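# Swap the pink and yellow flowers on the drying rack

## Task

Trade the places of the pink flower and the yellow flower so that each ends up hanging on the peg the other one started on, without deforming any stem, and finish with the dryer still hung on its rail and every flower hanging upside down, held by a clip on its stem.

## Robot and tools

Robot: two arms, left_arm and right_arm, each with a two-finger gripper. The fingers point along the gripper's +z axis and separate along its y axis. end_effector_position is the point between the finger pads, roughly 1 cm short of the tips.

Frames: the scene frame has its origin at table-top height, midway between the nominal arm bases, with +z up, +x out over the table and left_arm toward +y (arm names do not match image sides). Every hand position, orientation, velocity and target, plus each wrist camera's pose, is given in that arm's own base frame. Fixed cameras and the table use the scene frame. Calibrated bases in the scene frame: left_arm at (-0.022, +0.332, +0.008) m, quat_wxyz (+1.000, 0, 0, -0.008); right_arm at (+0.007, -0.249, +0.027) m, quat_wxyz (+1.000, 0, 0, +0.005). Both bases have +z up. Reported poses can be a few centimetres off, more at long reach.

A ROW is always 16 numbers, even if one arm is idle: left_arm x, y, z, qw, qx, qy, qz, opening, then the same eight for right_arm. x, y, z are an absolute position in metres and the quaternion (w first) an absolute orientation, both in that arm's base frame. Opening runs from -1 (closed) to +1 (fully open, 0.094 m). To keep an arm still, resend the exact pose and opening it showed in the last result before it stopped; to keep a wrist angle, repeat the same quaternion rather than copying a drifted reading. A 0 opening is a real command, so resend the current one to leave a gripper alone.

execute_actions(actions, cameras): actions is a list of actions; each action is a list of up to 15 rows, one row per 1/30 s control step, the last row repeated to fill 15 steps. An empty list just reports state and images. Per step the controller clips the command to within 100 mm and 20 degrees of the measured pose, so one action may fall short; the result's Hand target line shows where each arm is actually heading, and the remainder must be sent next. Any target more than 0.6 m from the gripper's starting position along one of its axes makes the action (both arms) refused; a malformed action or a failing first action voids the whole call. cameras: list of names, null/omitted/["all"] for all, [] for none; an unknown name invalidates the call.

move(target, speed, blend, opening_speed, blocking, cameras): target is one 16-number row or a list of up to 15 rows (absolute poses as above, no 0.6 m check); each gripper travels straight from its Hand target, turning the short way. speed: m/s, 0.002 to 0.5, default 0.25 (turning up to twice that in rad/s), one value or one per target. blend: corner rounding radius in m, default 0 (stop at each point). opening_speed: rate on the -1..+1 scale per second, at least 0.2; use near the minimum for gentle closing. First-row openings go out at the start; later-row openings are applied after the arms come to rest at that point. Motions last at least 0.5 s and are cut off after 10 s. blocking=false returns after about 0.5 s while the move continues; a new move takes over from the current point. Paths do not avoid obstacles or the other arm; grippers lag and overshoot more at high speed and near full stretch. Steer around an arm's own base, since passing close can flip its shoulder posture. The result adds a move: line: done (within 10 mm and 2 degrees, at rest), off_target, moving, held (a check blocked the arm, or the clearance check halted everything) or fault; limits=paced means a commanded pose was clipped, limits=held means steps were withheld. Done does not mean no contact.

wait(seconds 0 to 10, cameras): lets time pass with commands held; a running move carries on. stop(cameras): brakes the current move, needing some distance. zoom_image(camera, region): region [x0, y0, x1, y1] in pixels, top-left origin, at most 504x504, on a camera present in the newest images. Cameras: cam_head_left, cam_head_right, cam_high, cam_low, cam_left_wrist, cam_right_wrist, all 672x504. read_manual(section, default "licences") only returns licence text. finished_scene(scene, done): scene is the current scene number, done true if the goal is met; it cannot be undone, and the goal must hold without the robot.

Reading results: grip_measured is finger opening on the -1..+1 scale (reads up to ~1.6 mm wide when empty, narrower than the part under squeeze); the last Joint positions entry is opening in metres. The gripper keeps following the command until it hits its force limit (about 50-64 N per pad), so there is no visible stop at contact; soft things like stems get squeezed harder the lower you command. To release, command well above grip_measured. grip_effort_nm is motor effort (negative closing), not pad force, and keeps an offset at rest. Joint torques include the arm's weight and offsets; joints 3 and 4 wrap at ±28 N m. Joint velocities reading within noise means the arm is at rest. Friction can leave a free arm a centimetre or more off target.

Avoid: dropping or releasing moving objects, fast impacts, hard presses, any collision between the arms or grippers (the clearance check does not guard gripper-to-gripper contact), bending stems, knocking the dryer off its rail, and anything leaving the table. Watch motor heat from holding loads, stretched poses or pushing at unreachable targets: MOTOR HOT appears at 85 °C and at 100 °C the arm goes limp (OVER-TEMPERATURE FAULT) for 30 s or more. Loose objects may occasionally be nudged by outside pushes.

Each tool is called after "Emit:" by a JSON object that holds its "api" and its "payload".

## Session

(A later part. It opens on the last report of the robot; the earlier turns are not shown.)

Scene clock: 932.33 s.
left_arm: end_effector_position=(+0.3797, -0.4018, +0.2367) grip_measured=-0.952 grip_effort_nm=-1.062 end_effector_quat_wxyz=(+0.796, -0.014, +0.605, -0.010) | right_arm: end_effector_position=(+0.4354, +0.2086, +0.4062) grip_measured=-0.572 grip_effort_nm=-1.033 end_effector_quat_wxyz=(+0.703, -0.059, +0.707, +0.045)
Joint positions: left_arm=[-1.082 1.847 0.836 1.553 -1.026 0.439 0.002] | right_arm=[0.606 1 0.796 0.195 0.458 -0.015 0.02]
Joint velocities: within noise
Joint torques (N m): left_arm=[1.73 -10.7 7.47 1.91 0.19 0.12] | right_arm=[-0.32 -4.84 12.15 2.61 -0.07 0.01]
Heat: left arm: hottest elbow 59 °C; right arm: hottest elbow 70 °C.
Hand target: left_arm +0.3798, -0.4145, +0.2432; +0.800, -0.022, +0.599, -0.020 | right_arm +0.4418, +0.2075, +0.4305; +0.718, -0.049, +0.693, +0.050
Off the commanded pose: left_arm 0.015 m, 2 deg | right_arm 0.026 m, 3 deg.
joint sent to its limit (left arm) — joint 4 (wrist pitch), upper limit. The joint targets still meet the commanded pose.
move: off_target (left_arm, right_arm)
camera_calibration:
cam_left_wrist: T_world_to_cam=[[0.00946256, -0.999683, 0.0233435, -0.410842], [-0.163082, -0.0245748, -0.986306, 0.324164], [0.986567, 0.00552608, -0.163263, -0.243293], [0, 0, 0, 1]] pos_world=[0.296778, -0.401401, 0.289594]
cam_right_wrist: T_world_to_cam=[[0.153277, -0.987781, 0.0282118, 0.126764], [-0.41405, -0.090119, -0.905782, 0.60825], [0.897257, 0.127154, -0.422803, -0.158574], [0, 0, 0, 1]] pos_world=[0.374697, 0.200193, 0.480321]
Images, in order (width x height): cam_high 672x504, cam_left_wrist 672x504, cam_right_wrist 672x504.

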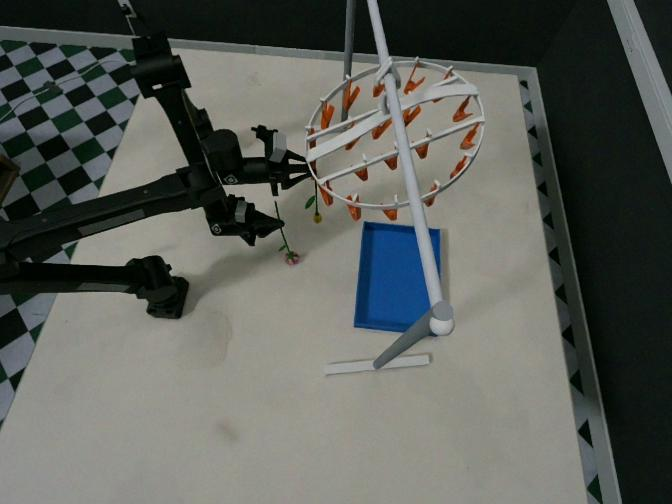

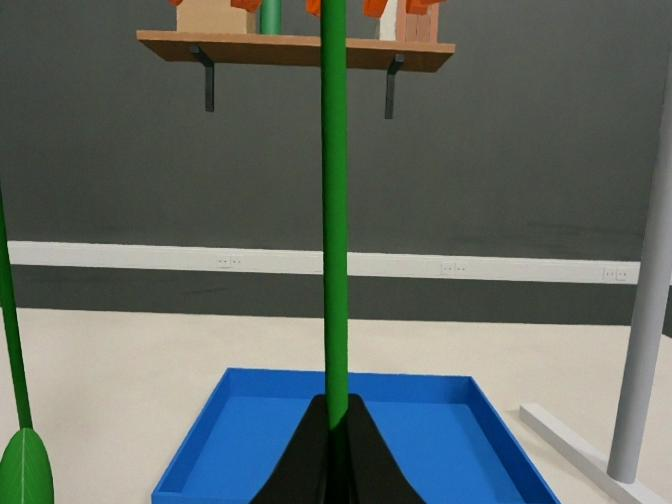

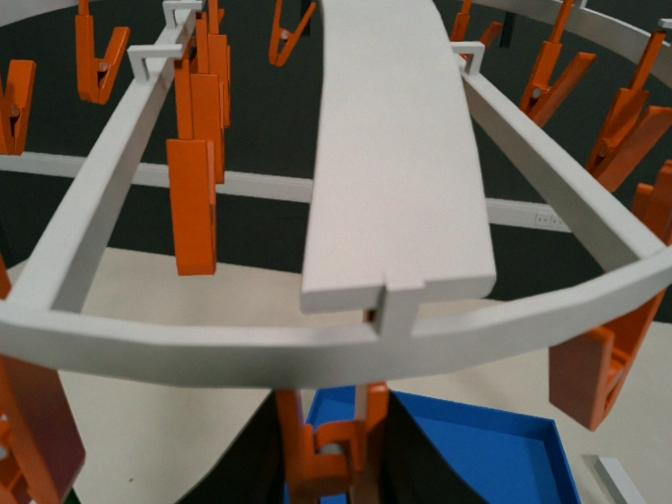

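Emit:
{"api": "move", "payload": {"target": [0.3800, -0.4200, 0.243, 0.8055, -0.0246, 0.5917, -0.0181, -0.97, 0.4430, 0.2080, 0.431, 0.7176, -0.0485, 0.6930, 0.0502, 0.25], "speed": 0.04, "opening_speed": 0.3, "cameras": ["cam_right_wrist"]}}

Scene clock: 937.10 s.
left_arm: end_effector_position=(+0.3800, -0.4068, +0.2366) grip_measured=-0.952 grip_effort_nm=-1.062 end_effector_quat_wxyz=(+0.796, -0.014, +0.605, -0.010) | right_arm: end_effector_position=(+0.4354, +0.2086, +0.4062) grip_measured=+0.248 grip_effort_nm=0.071 end_effector_quat_wxyz=(+0.703, -0.059, +0.707, +0.045)
Joint positions: left_arm=[-1.087 1.856 0.85 1.553 -1.031 0.445 0.002] | right_arm=[0.606 1 0.796 0.195 0.458 -0.015 0.059]
Joint velocities: within noise
Joint torques (N m): left_arm=[1.73 -10.87 7.58 1.91 0.21 0.15] | right_arm=[-0.26 -4.89 12.16 2.56 -0.07 0.01]
Heat: left arm: hottest elbow 58 °C; right arm: hottest elbow 70 °C.
Hand target: left_arm +0.3797, -0.4195, +0.2431; +0.800, -0.022, +0.599, -0.020 | right_arm +0.4418, +0.2074, +0.4305; +0.718, -0.049, +0.693, +0.050
Off the commanded pose: left_arm 0.015 m, 2 deg | right_arm 0.026 m, 3 deg.
joint sent to its limit (left arm) — joint 4 (wrist pitch), upper limit. The joint targets still meet the commanded pose.
move: off_target (left_arm, right_arm)
camera_calibration:
cam_right_wrist: T_world_to_cam=[[0.153277, -0.987781, 0.0282118, 0.126764], [-0.41405, -0.090119, -0.905782, 0.60825], [0.897257, 0.127154, -0.422803, -0.158574], [0, 0, 0, 1]] pos_world=[0.374697, 0.200193, 0.480321]
Images, in order (width x height): cam_right_wrist 672x504.

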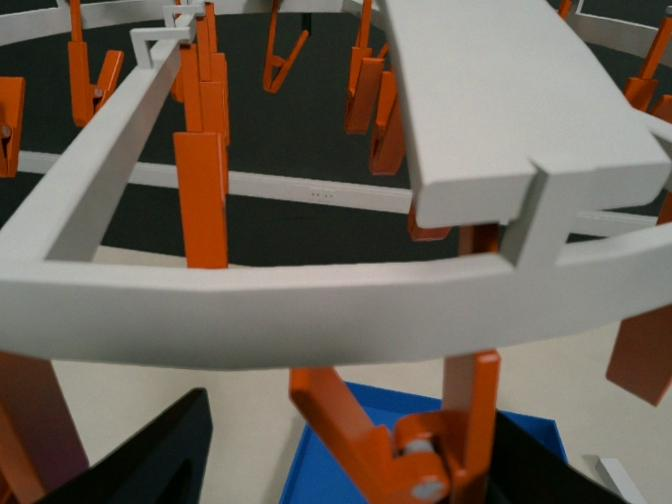

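Emit:
{"api": "move", "payload": {"target": [0.3800, -0.4200, 0.243, 0.8055, -0.0246, 0.5917, -0.0181, -0.97, 0.4440, 0.1880, 0.430, 0.7176, -0.0485, 0.6930, 0.0502, 0.25], "speed": 0.03, "opening_speed": 0.3, "cameras": ["cam_right_wrist"]}}

Scene clock: 940.63 s.
left_arm: end_effector_position=(+0.3800, -0.4068, +0.2366) grip_measured=-0.952 grip_effort_nm=-1.067 end_effector_quat_wxyz=(+0.796, -0.014, +0.605, -0.010) | right_arm: end_effector_position=(+0.4422, +0.1922, +0.4116) grip_measured=+0.249 grip_effort_nm=0.071 end_effector_quat_wxyz=(+0.706, -0.057, +0.704, +0.047)
Joint positions: left_arm=[-1.087 1.856 0.85 1.553 -1.031 0.445 0.002] | right_arm=[0.552 0.988 0.796 0.195 0.404 -0.015 0.059]
Joint velocities: within noise
Joint torques (N m): left_arm=[1.67 -10.87 7.58 1.91 0.2 0.15] | right_arm=[-0.26 -6.07 10.89 2.26 -0.09 0.05]
Heat: left arm: hottest elbow 57 °C; right arm: hottest elbow 71 °C.
Hand target: left_arm +0.3797, -0.4195, +0.2431; +0.800, -0.022, +0.599, -0.021 | right_arm +0.4435, +0.1879, +0.4298; +0.718, -0.049, +0.693, +0.050
Off the commanded pose: left_arm 0.015 m, 2 deg | right_arm 0.019 m, 2 deg.
joint sent to its limit (left arm) — joint 4 (wrist pitch), upper limit. The joint targets still meet the commanded pose.
move: off_target (left_arm, right_arm)
camera_calibration:
cam_right_wrist: T_world_to_cam=[[0.152648, -0.988009, 0.0231862, 0.111741], [-0.405179, -0.0839648, -0.910374, 0.611209], [0.901404, 0.129572, -0.413137, -0.166538], [0, 0, 0, 1]] pos_world=[0.380709, 0.183299, 0.485035]
Images, in order (width x height): cam_right_wrist 672x504.

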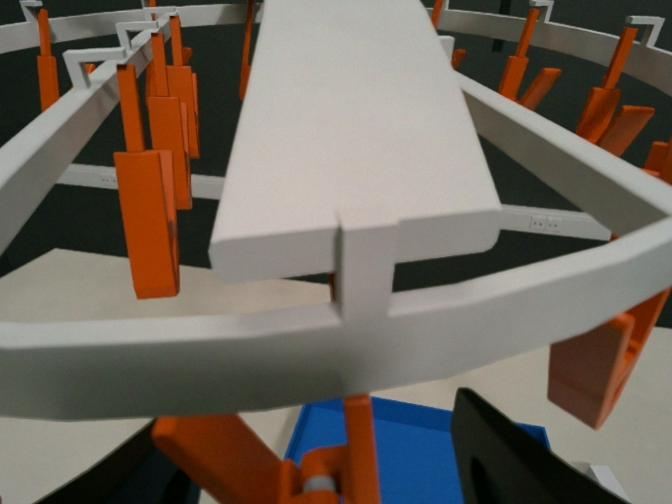

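Emit:
{"api": "move", "payload": {"target": [0.3800, -0.4200, 0.243, 0.8055, -0.0246, 0.5917, -0.0181, -0.97, 0.4430, 0.2010, 0.430, 0.7176, -0.0485, 0.6930, 0.0502, 0.25], "speed": 0.03, "opening_speed": 0.3, "cameras": ["cam_right_wrist"]}}

Scene clock: 945.13 s.
left_arm: end_effector_position=(+0.3800, -0.4068, +0.2366) grip_measured=-0.952 grip_effort_nm=-1.062 end_effector_quat_wxyz=(+0.796, -0.014, +0.605, -0.010) | right_arm: end_effector_position=(+0.4398, +0.1940, +0.4116) grip_measured=+0.249 grip_effort_nm=0.071 end_effector_quat_wxyz=(+0.707, -0.052, +0.704, +0.042)
Joint positions: left_arm=[-1.087 1.856 0.85 1.553 -1.031 0.446 0.002] | right_arm=[0.568 0.988 0.796 0.195 0.435 -0.015 0.059]
Joint velocities: within noise
Joint torques (N m): left_arm=[1.73 -10.87 7.58 1.89 0.2 0.15] | right_arm=[1.44 -4.42 11.56 2.52 0.12 0.03]
Heat: left arm: hottest elbow 56 °C; right arm: hottest elbow 71 °C.
Hand target: left_arm +0.3797, -0.4195, +0.2431; +0.800, -0.022, +0.599, -0.020 | right_arm +0.4423, +0.2006, +0.4297; +0.717, -0.048, +0.693, +0.050
Off the commanded pose: left_arm 0.015 m, 2 deg | right_arm 0.020 m, 2 deg.
joint sent to its limit (left arm) — joint 4 (wrist pitch), upper limit. The joint targets still meet the commanded pose.
move: off_target (left_arm, right_arm)
camera_calibration:
cam_right_wrist: T_world_to_cam=[[0.137934, -0.990172, 0.0231074, 0.120809], [-0.406424, -0.077861, -0.910361, 0.609761], [0.903213, 0.116178, -0.413169, -0.162839], [0, 0, 0, 1]] pos_world=[0.378236, 0.186016, 0.485031]
Images, in order (width x height): cam_right_wrist 672x504.

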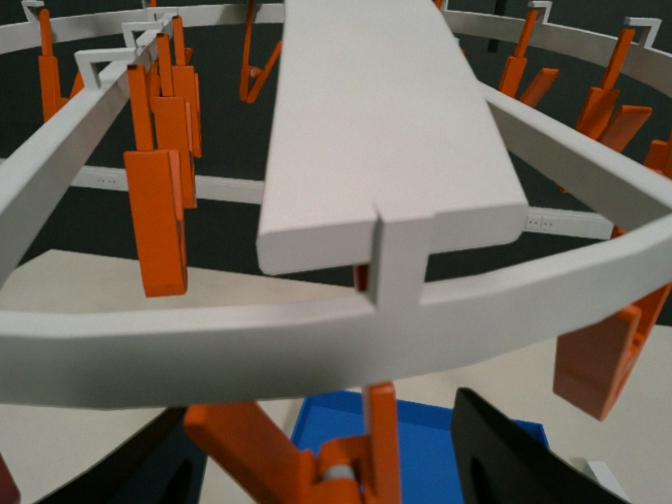

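Emit:
{"api": "move", "payload": {"target": [0.3800, -0.4200, 0.243, 0.8055, -0.0246, 0.5917, -0.0181, -0.97, 0.4420, 0.2120, 0.430, 0.7176, -0.0485, 0.6930, 0.0502, 0.35], "speed": 0.03, "opening_speed": 0.3, "cameras": ["cam_right_wrist"]}}

Scene clock: 948.60 s.
left_arm: end_effector_position=(+0.3800, -0.4068, +0.2366) grip_measured=-0.952 grip_effort_nm=-1.072 end_effector_quat_wxyz=(+0.796, -0.014, +0.605, -0.010) | right_arm: end_effector_position=(+0.4381, +0.2042, +0.4055) grip_measured=+0.348 grip_effort_nm=0.081 end_effector_quat_wxyz=(+0.703, -0.054, +0.708, +0.040)
Joint positions: left_arm=[-1.087 1.856 0.85 1.553 -1.031 0.446 0.002] | right_arm=[0.597 1.003 0.796 0.198 0.464 -0.015 0.063]
Joint velocities: within noise
Joint torques (N m): left_arm=[1.67 -10.87 7.58 1.91 0.21 0.15] | right_arm=[1.2 -4.84 12.18 2.67 0.11 0.01]
Heat: left arm: hottest elbow 56 °C; right arm: hottest elbow 71 °C.
Hand target: left_arm +0.3797, -0.4195, +0.2431; +0.800, -0.022, +0.599, -0.020 | right_arm +0.4408, +0.2114, +0.4297; +0.718, -0.048, +0.693, +0.050
Off the commanded pose: left_arm 0.015 m, 2 deg | right_arm 0.026 m, 3 deg.
joint sent to its limit (left arm) — joint 4 (wrist pitch), upper limit. The joint targets still meet the commanded pose.
move: off_target (left_arm, right_arm)
camera_calibration:
cam_right_wrist: T_world_to_cam=[[0.138195, -0.989997, 0.0284331, 0.128944], [-0.415632, -0.0840291, -0.905643, 0.607643], [0.898973, 0.113338, -0.423087, -0.158542], [0, 0, 0, 1]] pos_world=[0.377261, 0.196683, 0.479565]
Images, in order (width x height): cam_right_wrist 672x504.

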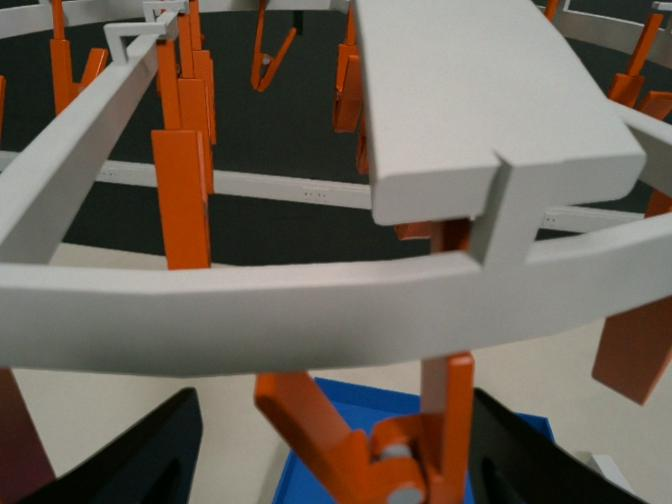

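Emit:
{"api": "move", "payload": {"target": [[0.3800, -0.4200, 0.243, 0.8055, -0.0246, 0.5917, -0.0181, -0.97, 0.4230, 0.2070, 0.422, 0.7176, -0.0485, 0.6930, 0.0502, 0.4],[0.3800, -0.4200, 0.243, 0.8055, -0.0246, 0.5917, -0.0181, -0.97, 0.3400, 0.1930, 0.425, 0.7176, -0.0485, 0.6930, 0.0502, 0.4]], "speed": [0.03, 0.05], "blend": [0.01, 0], "opening_speed": 0.3, "cameras": ["cam_right_wrist"]}}

Scene clock: 956.30 s.
left_arm: end_effector_position=(+0.3800, -0.4068, +0.2366) grip_measured=-0.952 grip_effort_nm=-1.062 end_effector_quat_wxyz=(+0.796, -0.014, +0.605, -0.010) | right_arm: end_effector_position=(+0.3433, +0.1910, +0.4314) grip_measured=+0.399 grip_effort_nm=0.071 end_effector_quat_wxyz=(+0.721, -0.039, +0.689, +0.054)
Joint positions: left_arm=[-1.087 1.856 0.85 1.553 -1.031 0.446 0.002] | right_arm=[0.774 0.733 0.694 0.097 0.642 -0.015 0.066]
Joint velocities: within noise
Joint torques (N m): left_arm=[1.73 -10.87 7.58 1.89 0.2 0.15] | right_arm=[1.32 -1.67 8.51 1.58 0.09 -0.09]
Heat: left arm: hottest elbow 55 °C; right arm: hottest elbow 70 °C.
Hand target: left_arm +0.3797, -0.4195, +0.2431; +0.800, -0.022, +0.599, -0.020 | right_arm +0.3402, +0.1930, +0.4250; +0.718, -0.049, +0.693, +0.050
Off the commanded pose: left_arm 0.015 m, 2 deg | right_arm 0.007 m, 1 deg.
joint sent to its limit (left arm) — joint 4 (wrist pitch), upper limit. The joint targets still meet the commanded pose.
move: off_target (left_arm)
camera_calibration:
cam_right_wrist: T_world_to_cam=[[0.137318, -0.990476, -0.0100211, 0.145289], [-0.370664, -0.0420011, -0.927817, 0.576751], [0.91856, 0.13112, -0.372902, -0.0925901], [0, 0, 0, 1]] pos_world=[0.27888, 0.18027, 0.502048]
Images, in order (width x height): cam_right_wrist 672x504.

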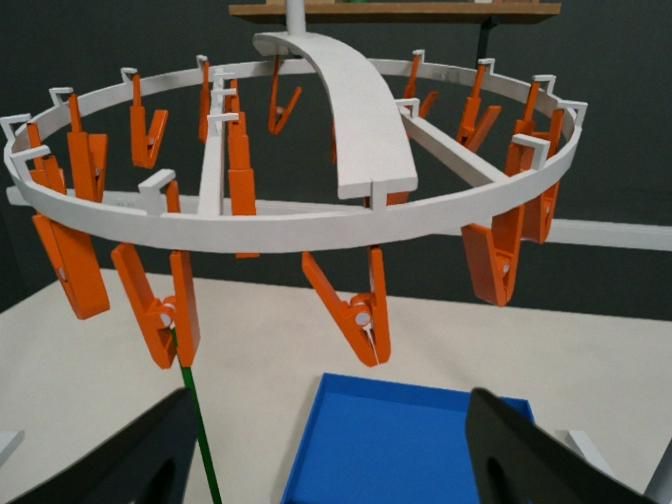

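Emit:
{"api": "move", "payload": {"target": [[0.3800, -0.4200, 0.243, 0.8055, -0.0246, 0.5917, -0.0181, -0.97, 0.3600, 0.1500, 0.455, 0.7018, -0.0862, 0.7018, 0.0862, 0.1],[0.3800, -0.4200, 0.243, 0.8055, -0.0246, 0.5917, -0.0181, -0.97, 0.4000, 0.0900, 0.460, 0.6941, -0.1349, 0.6941, 0.1349, 0.1],[0.3800, -0.4200, 0.243, 0.8055, -0.0246, 0.5917, -0.0181, -0.97, 0.4300, 0.0150, 0.460, 0.6533, -0.2706, 0.6533, 0.2706, 0.1]], "speed": 0.08, "blend": [0.02, 0.02, 0], "opening_speed": 0.3, "cameras": ["cam_right_wrist"]}}

Scene clock: 969.47 s.
left_arm: end_effector_position=(+0.3800, -0.4068, +0.2366) grip_measured=-0.952 grip_effort_nm=-1.062 end_effector_quat_wxyz=(+0.796, -0.014, +0.605, -0.010) | right_arm: end_effector_position=(+0.4228, +0.0208, +0.4270) grip_measured=+0.101 grip_effort_nm=-0.076 end_effector_quat_wxyz=(+0.635, -0.261, +0.669, +0.284)
Joint positions: left_arm=[-1.087 1.856 0.85 1.553 -1.031 0.446 0.002] | right_arm=[-0.323 0.975 0.859 0.046 -1.115 -0.015 0.052]
Joint velocities: within noise
Joint torques (N m): left_arm=[1.73 -10.87 7.58 1.91 0.2 0.14] | right_arm=[-0.15 -4.31 13.6 2.28 -0.17 0.16]
Heat: left arm: hottest elbow 53 °C; right arm: hottest elbow 68 °C.
Hand target: left_arm +0.3797, -0.4195, +0.2431; +0.800, -0.022, +0.599, -0.020 | right_arm +0.4279, +0.0153, +0.4592; +0.653, -0.271, +0.653, +0.270
Off the commanded pose: left_arm 0.015 m, 2 deg | right_arm 0.034 m, 3 deg.
joint sent to its limit (left arm) — joint 4 (wrist pitch), upper limit. The joint targets still meet the commanded pose.
move: off_target (left_arm, right_arm)
camera_calibration:
cam_right_wrist: T_world_to_cam=[[0.715269, -0.697732, -0.0395093, -0.272128], [-0.334972, -0.292676, -0.895619, 0.571378], [0.613339, 0.653843, -0.443063, 0.00312786], [0, 0, 0, 1]] pos_world=[0.384122, -0.0246888, 0.502371]
Images, in order (width x height): cam_right_wrist 672x504.

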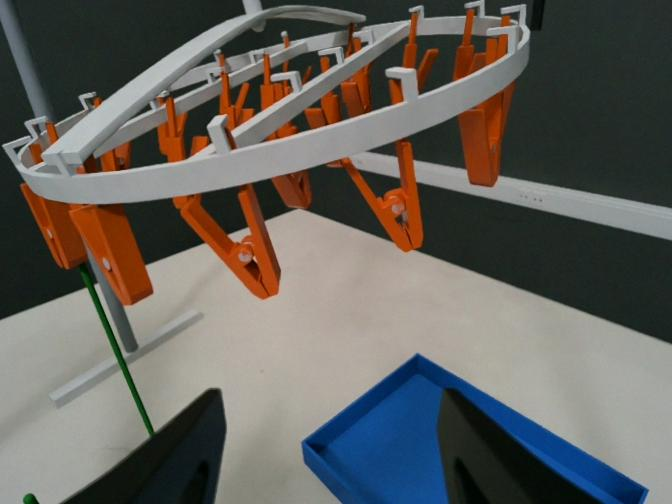

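Emit:
{"api": "move", "payload": {"target": [0.3800, -0.4200, 0.243, 0.8055, -0.0246, 0.5917, -0.0181, -0.97, 0.4750, 0.0600, 0.464, 0.6646, -0.2659, 0.6418, 0.2753, 0.2], "speed": 0.06, "opening_speed": 0.3, "cameras": ["cam_right_wrist"]}}

Scene clock: 974.27 s.
left_arm: end_effector_position=(+0.3800, -0.4068, +0.2366) grip_measured=-0.952 grip_effort_nm=-1.067 end_effector_quat_wxyz=(+0.796, -0.014, +0.605, -0.010) | right_arm: end_effector_position=(+0.4665, +0.0567, +0.4309) grip_measured=+0.199 grip_effort_nm=0.076 end_effector_quat_wxyz=(+0.648, -0.256, +0.661, +0.280)
Joint positions: left_arm=[-1.087 1.856 0.85 1.553 -1.031 0.446 0.002] | right_arm=[-0.182 1.068 0.903 0.159 -0.96 0.034 0.056]
Joint velocities: within noise
Joint torques (N m): left_arm=[1.67 -10.87 7.58 1.89 0.2 0.14] | right_arm=[1.44 -5.77 13.67 2.41 0.07 0.19]
Heat: left arm: hottest elbow 53 °C; right arm: hottest elbow 69 °C.
Hand target: left_arm +0.3797, -0.4195, +0.2431; +0.800, -0.022, +0.599, -0.020 | right_arm +0.4725, +0.0598, +0.4633; +0.665, -0.266, +0.642, +0.275
Off the commanded pose: left_arm 0.015 m, 2 deg | right_arm 0.034 m, 3 deg.
joint sent to its limit (left arm) — joint 4 (wrist pitch), upper limit. The joint targets still meet the commanded pose.
move: off_target (left_arm, right_arm)
camera_calibration:
cam_right_wrist: T_world_to_cam=[[0.705126, -0.708424, -0.0305537, -0.276709], [-0.316277, -0.275654, -0.907736, 0.595484], [0.634639, 0.649731, -0.418429, -0.0656552], [0, 0, 0, 1]] pos_world=[0.42512, 0.0107784, 0.504615]
Images, in order (width x height): cam_right_wrist 672x504.

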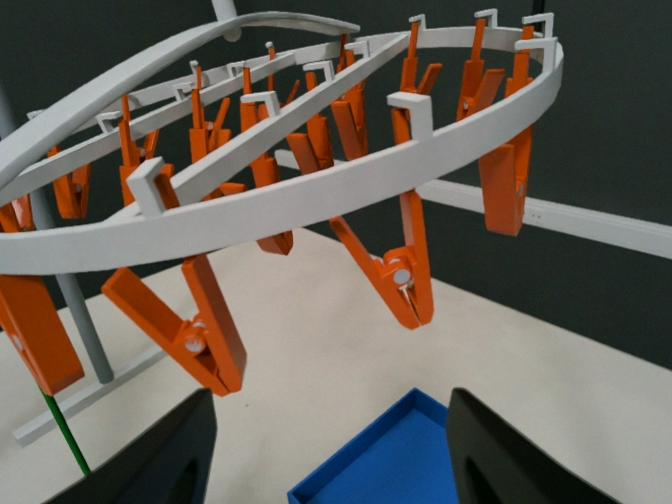

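Emit:
{"api": "move", "payload": {"target": [[0.3800, -0.4200, 0.243, 0.8055, -0.0246, 0.5917, -0.0181, -0.97, 0.4930, 0.0500, 0.468, 0.6646, -0.2659, 0.6418, 0.2753, 0.2],[0.3800, -0.4200, 0.243, 0.8055, -0.0246, 0.5917, -0.0181, -0.97, 0.5160, 0.0680, 0.472, 0.6646, -0.2659, 0.6418, 0.2753, 0.2]], "speed": 0.04, "blend": [0.01,0], "opening_speed": 0.3, "cameras": ["cam_right_wrist"]}}

Scene clock: 990.07 s.
left_arm: end_effector_position=(+0.3800, -0.4068, +0.2366) grip_measured=-0.952 grip_effort_nm=-1.067 end_effector_quat_wxyz=(+0.796, -0.014, +0.605, -0.010) | right_arm: end_effector_position=(+0.5068, +0.0641, +0.4401) grip_measured=+0.199 grip_effort_nm=0.066 end_effector_quat_wxyz=(+0.648, -0.256, +0.660, +0.280)
Joint positions: left_arm=[-1.087 1.856 0.85 1.553 -1.031 0.446 0.002] | right_arm=[-0.145 1.173 1.003 0.166 -0.922 0.035 0.056]
Joint velocities: within noise
Joint torques (N m): left_arm=[1.67 -10.87 7.58 1.91 0.2 0.14] | right_arm=[1.32 -7.82 13.59 2.29 0.09 0.15]
Heat: left arm: hottest elbow 53 °C; right arm: hottest elbow 73 °C.
Hand target: left_arm +0.3797, -0.4195, +0.2431; +0.800, -0.022, +0.599, -0.020 | right_arm +0.5136, +0.0678, +0.4712; +0.665, -0.266, +0.642, +0.275
Off the commanded pose: left_arm 0.015 m, 2 deg | right_arm 0.033 m, 3 deg.
joint sent to its limit (left arm) — joint 4 (wrist pitch), upper limit. The joint targets still meet the commanded pose.
move: off_target (left_arm, right_arm)
camera_calibration:
cam_right_wrist: T_world_to_cam=[[0.705161, -0.70843, -0.029574, -0.300002], [-0.315184, -0.275822, -0.908064, 0.618269], [0.635143, 0.649653, -0.417785, -0.092766], [0, 0, 0, 1]] pos_world=[0.465338, 0.018268, 0.513799]
Images, in order (width x height): cam_right_wrist 672x504.

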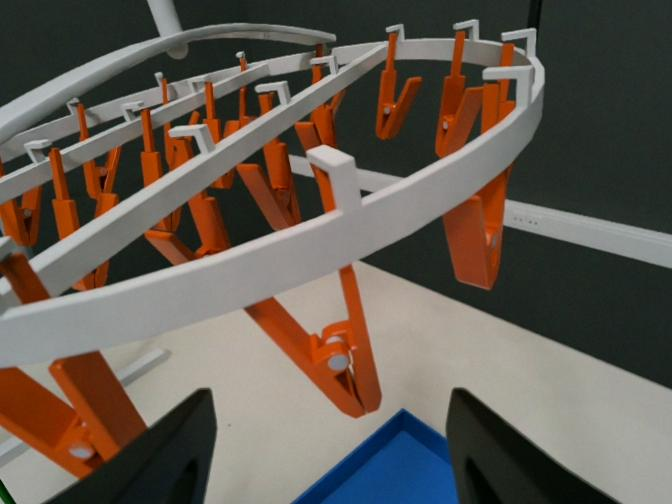

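Emit:
{"api": "move", "payload": {"target": [0.3800, -0.4200, 0.243, 0.8055, -0.0246, 0.5917, -0.0181, -0.97, 0.5350, 0.0915, 0.477, 0.6646, -0.2659, 0.6418, 0.2753, 0.2], "speed": 0.03, "opening_speed": 0.3, "cameras": ["cam_right_wrist"]}}

Scene clock: 998.50 s.
left_arm: end_effector_position=(+0.3800, -0.4068, +0.2366) grip_measured=-0.952 grip_effort_nm=-1.062 end_effector_quat_wxyz=(+0.796, -0.014, +0.605, -0.010) | right_arm: end_effector_position=(+0.5260, +0.0865, +0.4465) grip_measured=+0.199 grip_effort_nm=0.066 end_effector_quat_wxyz=(+0.650, -0.257, +0.659, +0.279)
Joint positions: left_arm=[-1.087 1.856 0.85 1.553 -1.031 0.446 0.002] | right_arm=[-0.083 1.216 1.051 0.166 -0.86 0.035 0.056]
Joint velocities: within noise
Joint torques (N m): left_arm=[1.73 -10.87 7.6 1.91 0.21 0.14] | right_arm=[1.2 -8.35 13.67 1.92 0.08 0.1]
Heat: left arm: hottest elbow 52 °C; right arm: hottest elbow 74 °C.
Hand target: left_arm +0.3797, -0.4195, +0.2431; +0.800, -0.022, +0.599, -0.020 | right_arm +0.5328, +0.0911, +0.4762; +0.665, -0.266, +0.642, +0.275
Off the commanded pose: left_arm 0.015 m, 2 deg | right_arm 0.032 m, 3 deg.
joint sent to its limit (left arm) — joint 4 (wrist pitch), upper limit. The joint targets still meet the commanded pose.
move: off_target (left_arm, right_arm)
camera_calibration:
cam_right_wrist: T_world_to_cam=[[0.704775, -0.708989, -0.0250306, -0.299322], [-0.310243, -0.276286, -0.909624, 0.634486], [0.637997, 0.648846, -0.414678, -0.119682], [0, 0, 0, 1]] pos_world=[0.484156, 0.0407386, 0.520022]
Images, in order (width x height): cam_right_wrist 672x504.

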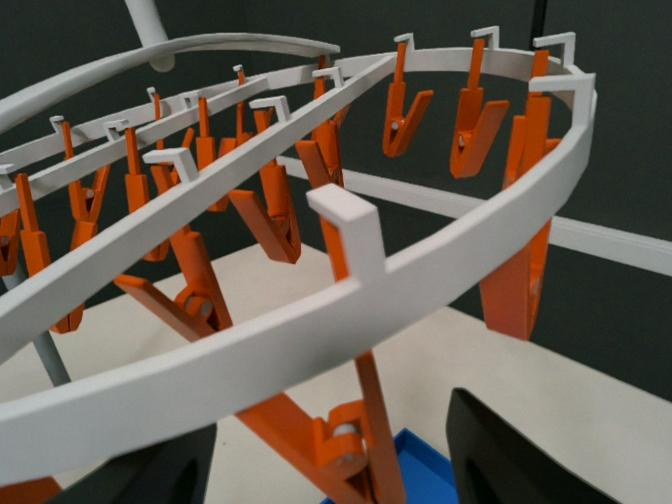

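Emit:
{"api": "move", "payload": {"target": [[0.3800, -0.4200, 0.243, 0.8055, -0.0246, 0.5917, -0.0181, -0.97, 0.5200, 0.0750, 0.474, 0.6548, -0.2890, 0.6324, 0.2993, 0.2],[0.3800, -0.4200, 0.243, 0.8055, -0.0246, 0.5917, -0.0181, -0.97, 0.5250, 0.0600, 0.474, 0.6321, -0.3315, 0.6105, 0.3432, 0.2]], "speed": 0.04, "blend": [0.01,0], "opening_speed": 0.3, "cameras": ["cam_right_wrist"]}}

Scene clock: 1012.43 s.
left_arm: end_effector_position=(+0.3800, -0.4068, +0.2366) grip_measured=-0.952 grip_effort_nm=-1.067 end_effector_quat_wxyz=(+0.796, -0.014, +0.605, -0.010) | right_arm: end_effector_position=(+0.5152, +0.0665, +0.4463) grip_measured=+0.199 grip_effort_nm=0.066 end_effector_quat_wxyz=(+0.616, -0.325, +0.624, +0.354)
Joint positions: left_arm=[-1.087 1.856 0.85 1.553 -1.031 0.446 0.002] | right_arm=[-0.182 1.285 1.099 0.212 -1.183 0.066 0.056]
Joint velocities: within noise
Joint torques (N m): left_arm=[1.73 -10.87 7.58 1.92 0.21 0.14] | right_arm=[-0.21 -9.41 13.35 2.22 -0.09 0.16]
Heat: left arm: hottest elbow 52 °C; right arm: hottest elbow 72 °C.
Hand target: left_arm +0.3797, -0.4194, +0.2431; +0.800, -0.022, +0.599, -0.020 | right_arm +0.5231, +0.0600, +0.4733; +0.632, -0.332, +0.611, +0.343
Off the commanded pose: left_arm 0.015 m, 2 deg | right_arm 0.030 m, 3 deg.
joint sent to its limit (left arm) — joint 4 (wrist pitch), upper limit. The joint targets still meet the commanded pose.
move: off_target (left_arm, right_arm)
camera_calibration:
cam_right_wrist: T_world_to_cam=[[0.844876, -0.533975, -0.0324699, -0.386351], [-0.242014, -0.327384, -0.913372, 0.595251], [0.477088, 0.779545, -0.405829, -0.0296211], [0, 0, 0, 1]] pos_world=[0.48461, 0.0116647, 0.51912]
Images, in order (width x height): cam_right_wrist 672x504.

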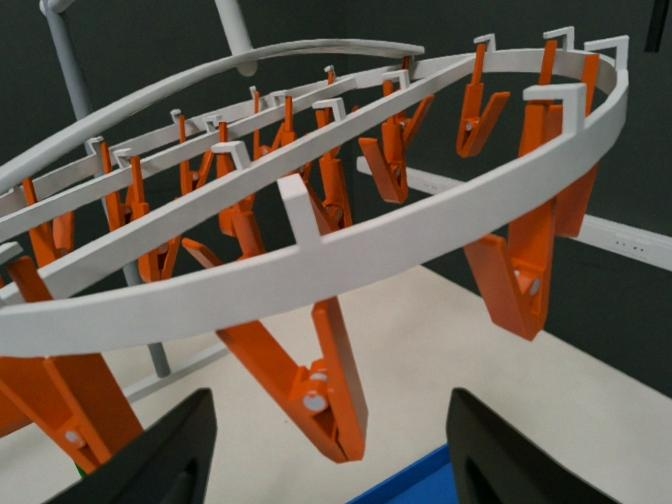

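Emit:
{"api": "move", "payload": {"target": [[0.3800, -0.4200, 0.243, 0.8055, -0.0246, 0.5917, -0.0181, -0.97, 0.5150, 0.0700, 0.469, 0.6646, -0.2659, 0.6418, 0.2753, 0.2],[0.3800, -0.4200, 0.243, 0.8055, -0.0246, 0.5917, -0.0181, -0.97, 0.5340, 0.0930, 0.471, 0.6646, -0.2659, 0.6418, 0.2753, 0.2]], "speed": 0.04, "blend": [0.01,0], "opening_speed": 0.3, "cameras": ["cam_right_wrist"]}}

Scene clock: 1025.60 s.
left_arm: end_effector_position=(+0.3800, -0.4068, +0.2366) grip_measured=-0.952 grip_effort_nm=-1.067 end_effector_quat_wxyz=(+0.796, -0.014, +0.605, -0.010) | right_arm: end_effector_position=(+0.5292, +0.0885, +0.4640) grip_measured=+0.199 grip_effort_nm=0.076 end_effector_quat_wxyz=(+0.662, -0.257, +0.646, +0.279)
Joint positions: left_arm=[-1.087 1.856 0.85 1.553 -1.031 0.446 0.002] | right_arm=[-0.078 1.221 1.078 0.192 -0.855 0.057 0.056]
Joint velocities: within noise
Joint torques (N m): left_arm=[1.73 -10.87 7.58 1.92 0.21 0.14] | right_arm=[1.49 -8.64 10.89 1.43 0.09 -0.13]
Heat: left arm: hottest elbow 52 °C; right arm: hottest elbow 74 °C.
Hand target: left_arm +0.3797, -0.4194, +0.2431; +0.800, -0.022, +0.599, -0.020 | right_arm +0.5337, +0.0931, +0.4709; +0.665, -0.266, +0.642, +0.276
Off the commanded pose: left_arm 0.015 m, 2 deg | right_arm 0.010 m, 1 deg.
joint sent to its limit (left arm) — joint 4 (wrist pitch), upper limit. The joint targets still meet the commanded pose.
move: off_target (left_arm)
camera_calibration:
cam_right_wrist: T_world_to_cam=[[0.706147, -0.70798, -0.0109837, -0.307021], [-0.280602, -0.265566, -0.922354, 0.641184], [0.650091, 0.654399, -0.38619, -0.135869], [0, 0, 0, 1]] pos_world=[0.485047, 0.0418251, 0.535555]
Images, in order (width x height): cam_right_wrist 672x504.

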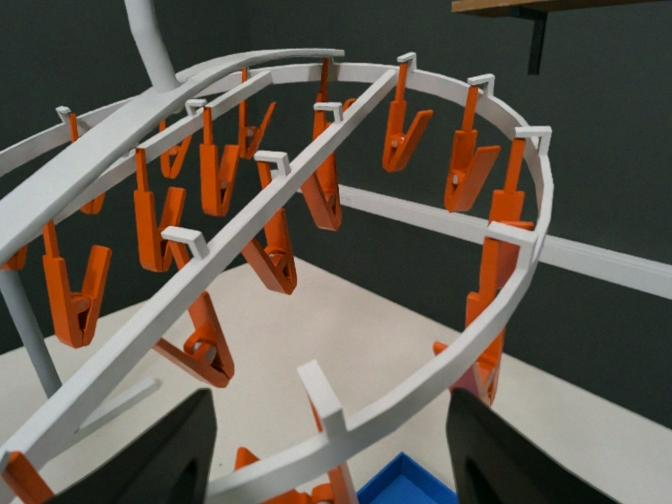

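Emit:
{"api": "move", "payload": {"target": [[0.3800, -0.4200, 0.243, 0.8055, -0.0246, 0.5917, -0.0181, -0.97, 0.5050, 0.0620, 0.462, 0.6646, -0.2659, 0.6418, 0.2753, 0.2],[0.3800, -0.4200, 0.243, 0.8055, -0.0246, 0.5917, -0.0181, -0.97, 0.5050, 0.0620, 0.445, 0.6646, -0.2659, 0.6418, 0.2753, 0.2]], "speed": 0.04, "cameras": ["cam_right_wrist"]}}

Scene clock: 1031.90 s.
left_arm: end_effector_position=(+0.3800, -0.4068, +0.2366) grip_measured=-0.952 grip_effort_nm=-1.062 end_effector_quat_wxyz=(+0.796, -0.014, +0.605, -0.010) | right_arm: end_effector_position=(+0.5060, +0.0665, +0.4469) grip_measured=+0.199 grip_effort_nm=0.066 end_effector_quat_wxyz=(+0.660, -0.264, +0.645, +0.282)
Joint positions: left_arm=[-1.087 1.856 0.85 1.553 -1.031 0.446 0.002] | right_arm=[-0.143 1.178 0.998 0.229 -0.935 0.056 0.056]
Joint velocities: within noise
Joint torques (N m): left_arm=[1.67 -10.87 7.6 1.91 0.2 0.14] | right_arm=[-0.26 -9.05 8.21 2.41 -0.08 -0.06]
Heat: left arm: hottest elbow 52 °C; right arm: hottest elbow 73 °C.
Hand target: left_arm +0.3797, -0.4194, +0.2431; +0.800, -0.022, +0.599, -0.020 | right_arm +0.5050, +0.0621, +0.4451; +0.664, -0.266, +0.642, +0.275
Off the commanded pose: left_arm 0.015 m, 2 deg | right_arm 0.005 m, 1 deg.
joint sent to its limit (left arm) — joint 4 (wrist pitch), upper limit. The joint targets still meet the commanded pose.
move: off_target (left_arm)
camera_calibration:
cam_right_wrist: T_world_to_cam=[[0.716272, -0.697786, -0.00696827, -0.314041], [-0.275477, -0.273571, -0.921559, 0.610614], [0.641145, 0.662007, -0.388175, -0.108102], [0, 0, 0, 1]] pos_world=[0.462458, 0.0194776, 0.518566]
Images, in order (width x height): cam_right_wrist 672x504.

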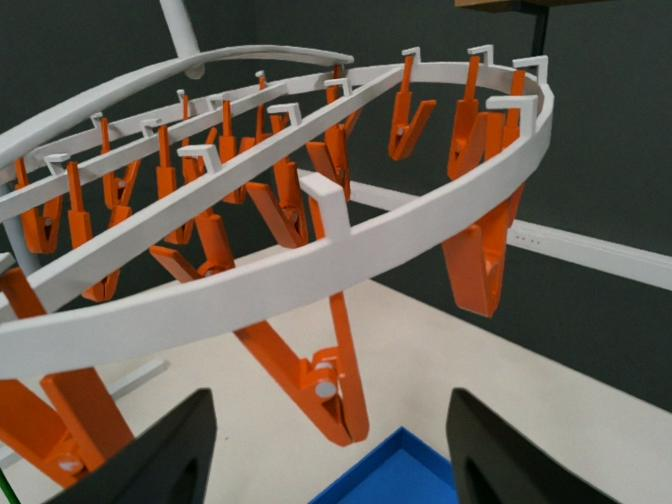

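Emit:
{"api": "move", "payload": {"target": [0.3800, -0.4200, 0.243, 0.8055, -0.0246, 0.5917, -0.0181, -0.97, 0.5290, 0.0900, 0.452, 0.6646, -0.2659, 0.6418, 0.2753, 0.2], "speed": 0.03, "cameras": ["cam_right_wrist"]}}

Scene clock: 1037.30 s.
left_arm: end_effector_position=(+0.3800, -0.4068, +0.2366) grip_measured=-0.952 grip_effort_nm=-1.067 end_effector_quat_wxyz=(+0.796, -0.014, +0.605, -0.010) | right_arm: end_effector_position=(+0.5213, +0.0856, +0.4303) grip_measured=+0.199 grip_effort_nm=0.071 end_effector_quat_wxyz=(+0.651, -0.252, +0.657, +0.284)
Joint positions: left_arm=[-1.087 1.856 0.85 1.553 -1.031 0.446 0.002] | right_arm=[-0.086 1.213 0.998 0.23 -0.863 0.056 0.056]
Joint velocities: within noise
Joint torques (N m): left_arm=[1.73 -10.93 7.58 1.91 0.2 0.14] | right_arm=[1.38 -8.29 12.52 1.98 0.07 -0.11]
Heat: left arm: hottest elbow 52 °C; right arm: hottest elbow 72 °C.
Hand target: left_arm +0.3797, -0.4194, +0.2431; +0.800, -0.022, +0.599, -0.020 | right_arm +0.5278, +0.0898, +0.4517; +0.665, -0.266, +0.642, +0.275
Off the commanded pose: left_arm 0.015 m, 2 deg | right_arm 0.023 m, 3 deg.
joint sent to its limit (left arm) — joint 4 (wrist pitch), upper limit. The joint targets still meet the commanded pose.
move: off_target (left_arm, right_arm)
camera_calibration:
cam_right_wrist: T_world_to_cam=[[0.705103, -0.708206, -0.0356937, -0.292674], [-0.310841, -0.263452, -0.91322, 0.618737], [0.637345, 0.655009, -0.405901, -0.126719], [0, 0, 0, 1]] pos_world=[0.479458, 0.0387364, 0.503161]
Images, in order (width x height): cam_right_wrist 672x504.

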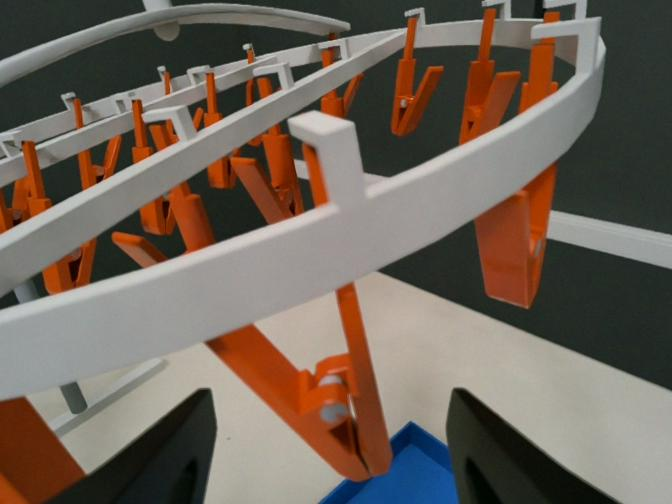

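Emit:
{"api": "move", "payload": {"target": [0.3800, -0.4200, 0.243, 0.8055, -0.0246, 0.5917, -0.0181, -0.97, 0.5360, 0.1010, 0.463, 0.6646, -0.2659, 0.6418, 0.2753, 0.2], "speed": 0.03, "cameras": ["cam_right_wrist"]}}

Scene clock: 1044.47 s.
left_arm: end_effector_position=(+0.3800, -0.4068, +0.2366) grip_measured=-0.952 grip_effort_nm=-1.067 end_effector_quat_wxyz=(+0.796, -0.014, +0.605, -0.010) | right_arm: end_effector_position=(+0.5264, +0.0961, +0.4367) grip_measured=+0.199 grip_effort_nm=0.076 end_effector_quat_wxyz=(+0.652, -0.252, +0.657, +0.284)
Joint positions: left_arm=[-1.087 1.856 0.85 1.553 -1.031 0.446 0.002] | right_arm=[-0.059 1.221 1.022 0.215 -0.836 0.056 0.056]
Joint velocities: within noise
Joint torques (N m): left_arm=[1.73 -10.87 7.58 1.92 0.2 0.14] | right_arm=[1.38 -8.35 13.5 1.46 0.08 -0.13]
Heat: left arm: hottest elbow 52 °C; right arm: hottest elbow 73 °C.
Hand target: left_arm +0.3797, -0.4194, +0.2431; +0.800, -0.022, +0.599, -0.020 | right_arm +0.5342, +0.1008, +0.4624; +0.665, -0.266, +0.642, +0.275
Off the commanded pose: left_arm 0.015 m, 2 deg | right_arm 0.028 m, 3 deg.
joint sent to its limit (left arm) — joint 4 (wrist pitch), upper limit. The joint targets still meet the commanded pose.
move: off_target (left_arm, right_arm)
camera_calibration:
cam_right_wrist: T_world_to_cam=[[0.704849, -0.708483, -0.035208, -0.288649], [-0.310426, -0.263445, -0.913363, 0.628817], [0.637827, 0.654713, -0.40562, -0.134589], [0, 0, 0, 1]] pos_world=[0.4845, 0.049273, 0.509584]
Images, in order (width x height): cam_right_wrist 672x504.

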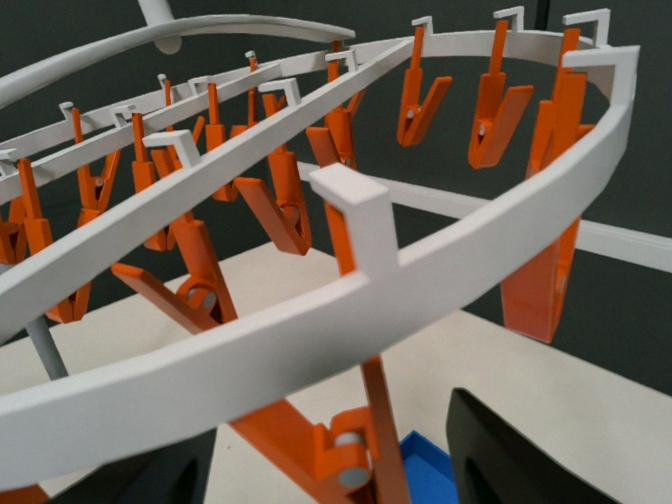

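Emit:
{"api": "move", "payload": {"target": [0.3800, -0.4200, 0.243, 0.8055, -0.0246, 0.5917, -0.0181, -0.97, 0.5390, 0.1100, 0.464, 0.6646, -0.2659, 0.6418, 0.2753, 0.2], "speed": 0.03, "cameras": ["cam_right_wrist"]}}

Scene clock: 1050.10 s.
left_arm: end_effector_position=(+0.3800, -0.4068, +0.2366) grip_measured=-0.952 grip_effort_nm=-1.067 end_effector_quat_wxyz=(+0.796, -0.014, +0.605, -0.010) | right_arm: end_effector_position=(+0.5297, +0.1048, +0.4366) grip_measured=+0.199 grip_effort_nm=0.076 end_effector_quat_wxyz=(+0.651, -0.252, +0.658, +0.284)
Joint positions: left_arm=[-1.087 1.856 0.85 1.553 -1.031 0.446 0.002] | right_arm=[-0.037 1.229 1.03 0.211 -0.814 0.054 0.056]
Joint velocities: within noise
Joint torques (N m): left_arm=[1.73 -10.87 7.6 1.91 0.2 0.14] | right_arm=[1.49 -8.7 13.64 1.4 0.06 -0.11]
Heat: left arm: hottest elbow 52 °C; right arm: hottest elbow 73 °C.
Hand target: left_arm +0.3797, -0.4194, +0.2431; +0.800, -0.022, +0.599, -0.020 | right_arm +0.5371, +0.1097, +0.4634; +0.665, -0.266, +0.642, +0.275
Off the commanded pose: left_arm 0.015 m, 2 deg | right_arm 0.029 m, 3 deg.
joint sent to its limit (left arm) — joint 4 (wrist pitch), upper limit. The joint targets still meet the commanded pose.
move: off_target (left_arm, right_arm)
camera_calibration:
cam_right_wrist: T_world_to_cam=[[0.704764, -0.708526, -0.0360364, -0.284446], [-0.312327, -0.264259, -0.912479, 0.632729], [0.636992, 0.654338, -0.407532, -0.141131], [0, 0, 0, 1]] pos_world=[0.487986, 0.0580149, 0.509587]
Images, in order (width x height): cam_right_wrist 672x504.

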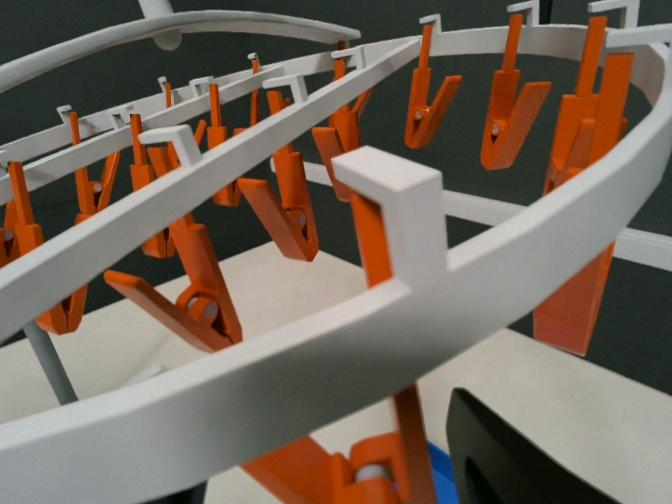

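Emit:
{"api": "move", "payload": {"target": [0.3800, -0.4200, 0.243, 0.8055, -0.0246, 0.5917, -0.0181, -0.97, 0.5390, 0.1090, 0.464, 0.6646, -0.2659, 0.6418, 0.2753, -0.2], "speed": 0.03, "opening_speed": 0.25, "cameras": ["cam_right_wrist"]}}

Scene clock: 1055.43 s.
left_arm: end_effector_position=(+0.3800, -0.4068, +0.2366) grip_measured=-0.952 grip_effort_nm=-1.067 end_effector_quat_wxyz=(+0.796, -0.014, +0.605, -0.010) | right_arm: end_effector_position=(+0.5297, +0.1048, +0.4365) grip_measured=-0.198 grip_effort_nm=-0.081 end_effector_quat_wxyz=(+0.651, -0.252, +0.658, +0.284)
Joint positions: left_arm=[-1.087 1.856 0.85 1.553 -1.031 0.446 0.002] | right_arm=[-0.037 1.229 1.03 0.21 -0.814 0.053 0.038]
Joint velocities: within noise
Joint torques (N m): left_arm=[1.73 -10.87 7.57 1.94 0.2 0.14] | right_arm=[1.14 -8.7 13.64 1.47 -0.02 -0.11]
Heat: left arm: hottest elbow 52 °C; right arm: hottest elbow 72 °C.
Hand target: left_arm +0.3797, -0.4194, +0.2431; +0.800, -0.022, +0.599, -0.020 | right_arm +0.5371, +0.1087, +0.4635; +0.665, -0.266, +0.642, +0.275
Off the commanded pose: left_arm 0.015 m, 2 deg | right_arm 0.029 m, 3 deg.
joint sent to its limit (left arm) — joint 4 (wrist pitch), upper limit. The joint targets still meet the commanded pose.
move: off_target (left_arm, right_arm)
camera_calibration:
cam_right_wrist: T_world_to_cam=[[0.704744, -0.708537, -0.0362127, -0.284364], [-0.31278, -0.264481, -0.91226, 0.632763], [0.636792, 0.654237, -0.408007, -0.140868], [0, 0, 0, 1]] pos_world=[0.488023, 0.0580328, 0.509472]
Images, in order (width x height): cam_right_wrist 672x504.

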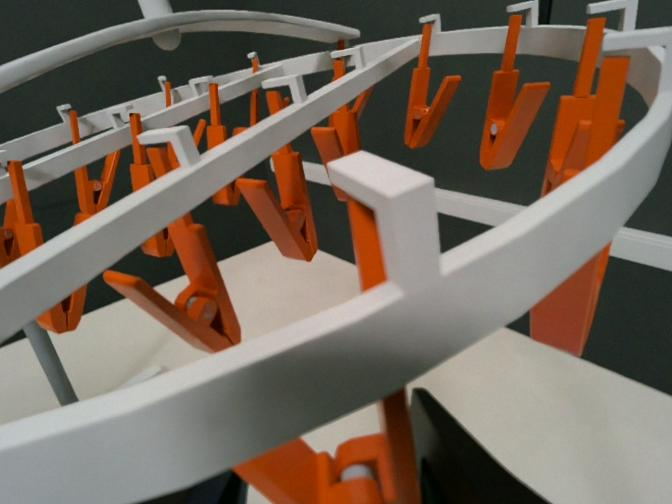

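Emit:
{"api": "move", "payload": {"target": [0.3800, -0.4200, 0.243, 0.8055, -0.0246, 0.5917, -0.0181, -0.97, 0.5390, 0.1090, 0.464, 0.6646, -0.2659, 0.6418, 0.2753, -0.40], "speed": 0.03, "opening_speed": 0.25, "cameras": ["cam_right_wrist"]}}

Scene clock: 1057.97 s.
left_arm: end_effector_position=(+0.3800, -0.4068, +0.2366) grip_measured=-0.952 grip_effort_nm=-1.062 end_effector_quat_wxyz=(+0.796, -0.014, +0.605, -0.010) | right_arm: end_effector_position=(+0.5297, +0.1048, +0.4365) grip_measured=-0.398 grip_effort_nm=-0.076 end_effector_quat_wxyz=(+0.651, -0.252, +0.658, +0.284)
Joint positions: left_arm=[-1.087 1.856 0.85 1.553 -1.031 0.446 0.002] | right_arm=[-0.037 1.229 1.03 0.21 -0.814 0.053 0.028]
Joint velocities: within noise
Joint torques (N m): left_arm=[1.73 -10.93 7.57 1.91 0.21 0.14] | right_arm=[1.2 -8.53 13.61 1.51 -0.01 -0.12]
Heat: left arm: hottest elbow 52 °C; right arm: hottest elbow 72 °C.
Hand target: left_arm +0.3798, -0.4194, +0.2431; +0.800, -0.022, +0.599, -0.020 | right_arm +0.5371, +0.1087, +0.4635; +0.665, -0.266, +0.642, +0.275
Off the commanded pose: left_arm 0.015 m, 2 deg | right_arm 0.029 m, 3 deg.
joint sent to its limit (left arm) — joint 4 (wrist pitch), upper limit. The joint targets still meet the commanded pose.
move: off_target (left_arm, right_arm)
camera_calibration:
cam_right_wrist: T_world_to_cam=[[0.704744, -0.708537, -0.0362127, -0.284364], [-0.31278, -0.264481, -0.91226, 0.632763], [0.636792, 0.654237, -0.408007, -0.140868], [0, 0, 0, 1]] pos_world=[0.488023, 0.0580328, 0.509472]
Images, in order (width x height): cam_right_wrist 672x504.

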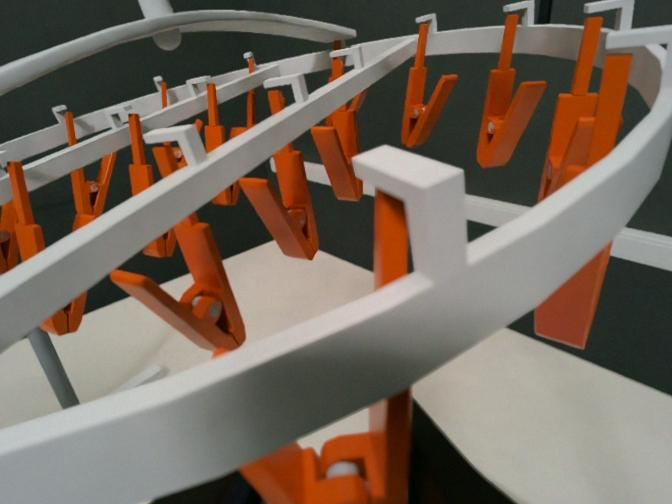

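Emit:
{"api": "move", "payload": {"target": [0.3800, -0.4200, 0.243, 0.8055, -0.0246, 0.5917, -0.0181, -0.97, 0.5390, 0.1090, 0.464, 0.6646, -0.2659, 0.6418, 0.2753, -0.62], "speed": 0.03, "opening_speed": 0.25, "cameras": ["cam_right_wrist", "cam_high", "cam_low"]}}

Emit:
{"api": "zoom_image", "payload": {"camera": "cam_right_wrist", "region": [180, 354, 480, 504]}}

Scene clock: 1061.63 s.
left_arm: end_effector_position=(+0.3800, -0.4068, +0.2366) grip_measured=-0.952 grip_effort_nm=-1.057 end_effector_quat_wxyz=(+0.796, -0.014, +0.605, -0.010) | right_arm: end_effector_position=(+0.5297, +0.1048, +0.4365) grip_measured=-0.562 grip_effort_nm=-0.960 end_effector_quat_wxyz=(+0.651, -0.252, +0.658, +0.284)
Joint positions: left_arm=[-1.087 1.856 0.85 1.553 -1.031 0.446 0.002] | right_arm=[-0.037 1.229 1.03 0.21 -0.814 0.053 0.021]
Joint velocities: within noise
Joint torques (N m): left_arm=[1.73 -10.87 7.58 1.92 0.2 0.14] | right_arm=[1.38 -8.76 13.64 1.51 -0.02 -0.11]
Heat: left arm: hottest elbow 52 °C; right arm: hottest elbow 71 °C.
Hand target: left_arm +0.3798, -0.4194, +0.2431; +0.800, -0.022, +0.599, -0.020 | right_arm +0.5370, +0.1087, +0.4636; +0.665, -0.266, +0.641, +0.275
Off the commanded pose: left_arm 0.015 m, 2 deg | right_arm 0.029 m, 3 deg.
joint sent to its limit (left arm) — joint 4 (wrist pitch), upper limit. The joint targets still meet the commanded pose.
move: off_target (left_arm, right_arm)
camera_calibration:
cam_right_wrist: T_world_to_cam=[[0.704744, -0.708537, -0.0362127, -0.284364], [-0.31278, -0.264481, -0.91226, 0.632763], [0.636792, 0.654237, -0.408007, -0.140868], [0, 0, 0, 1]] pos_world=[0.488023, 0.0580328, 0.509472]
Images, in order (width x height): cam_high 672x504, cam_low 672x504, cam_right_wrist 672x504.

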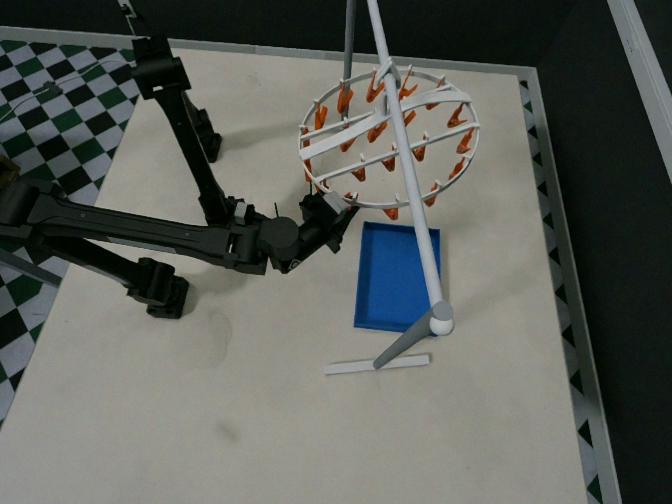

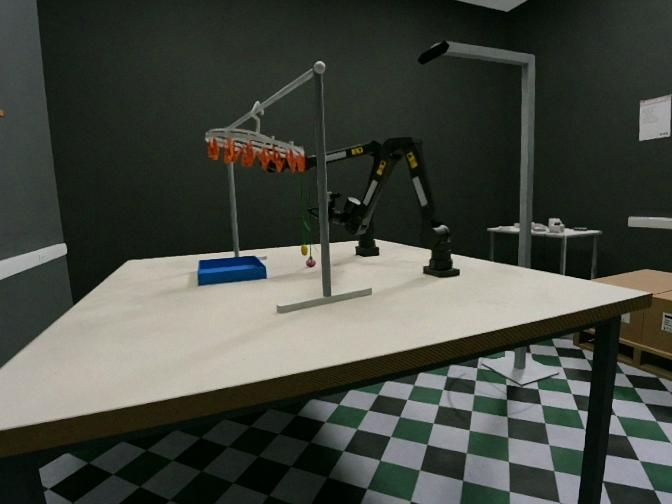

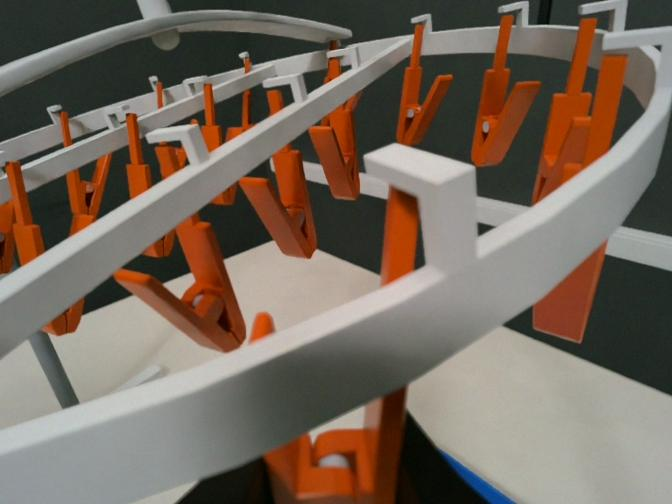

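Scaled by 1.680 from the camera's 672x504 image, which has a finer 960x720 frame.

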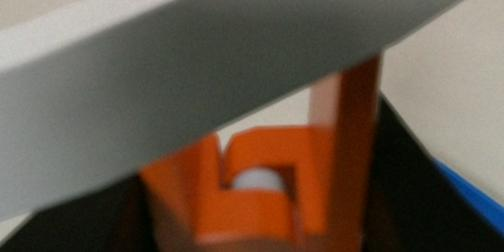

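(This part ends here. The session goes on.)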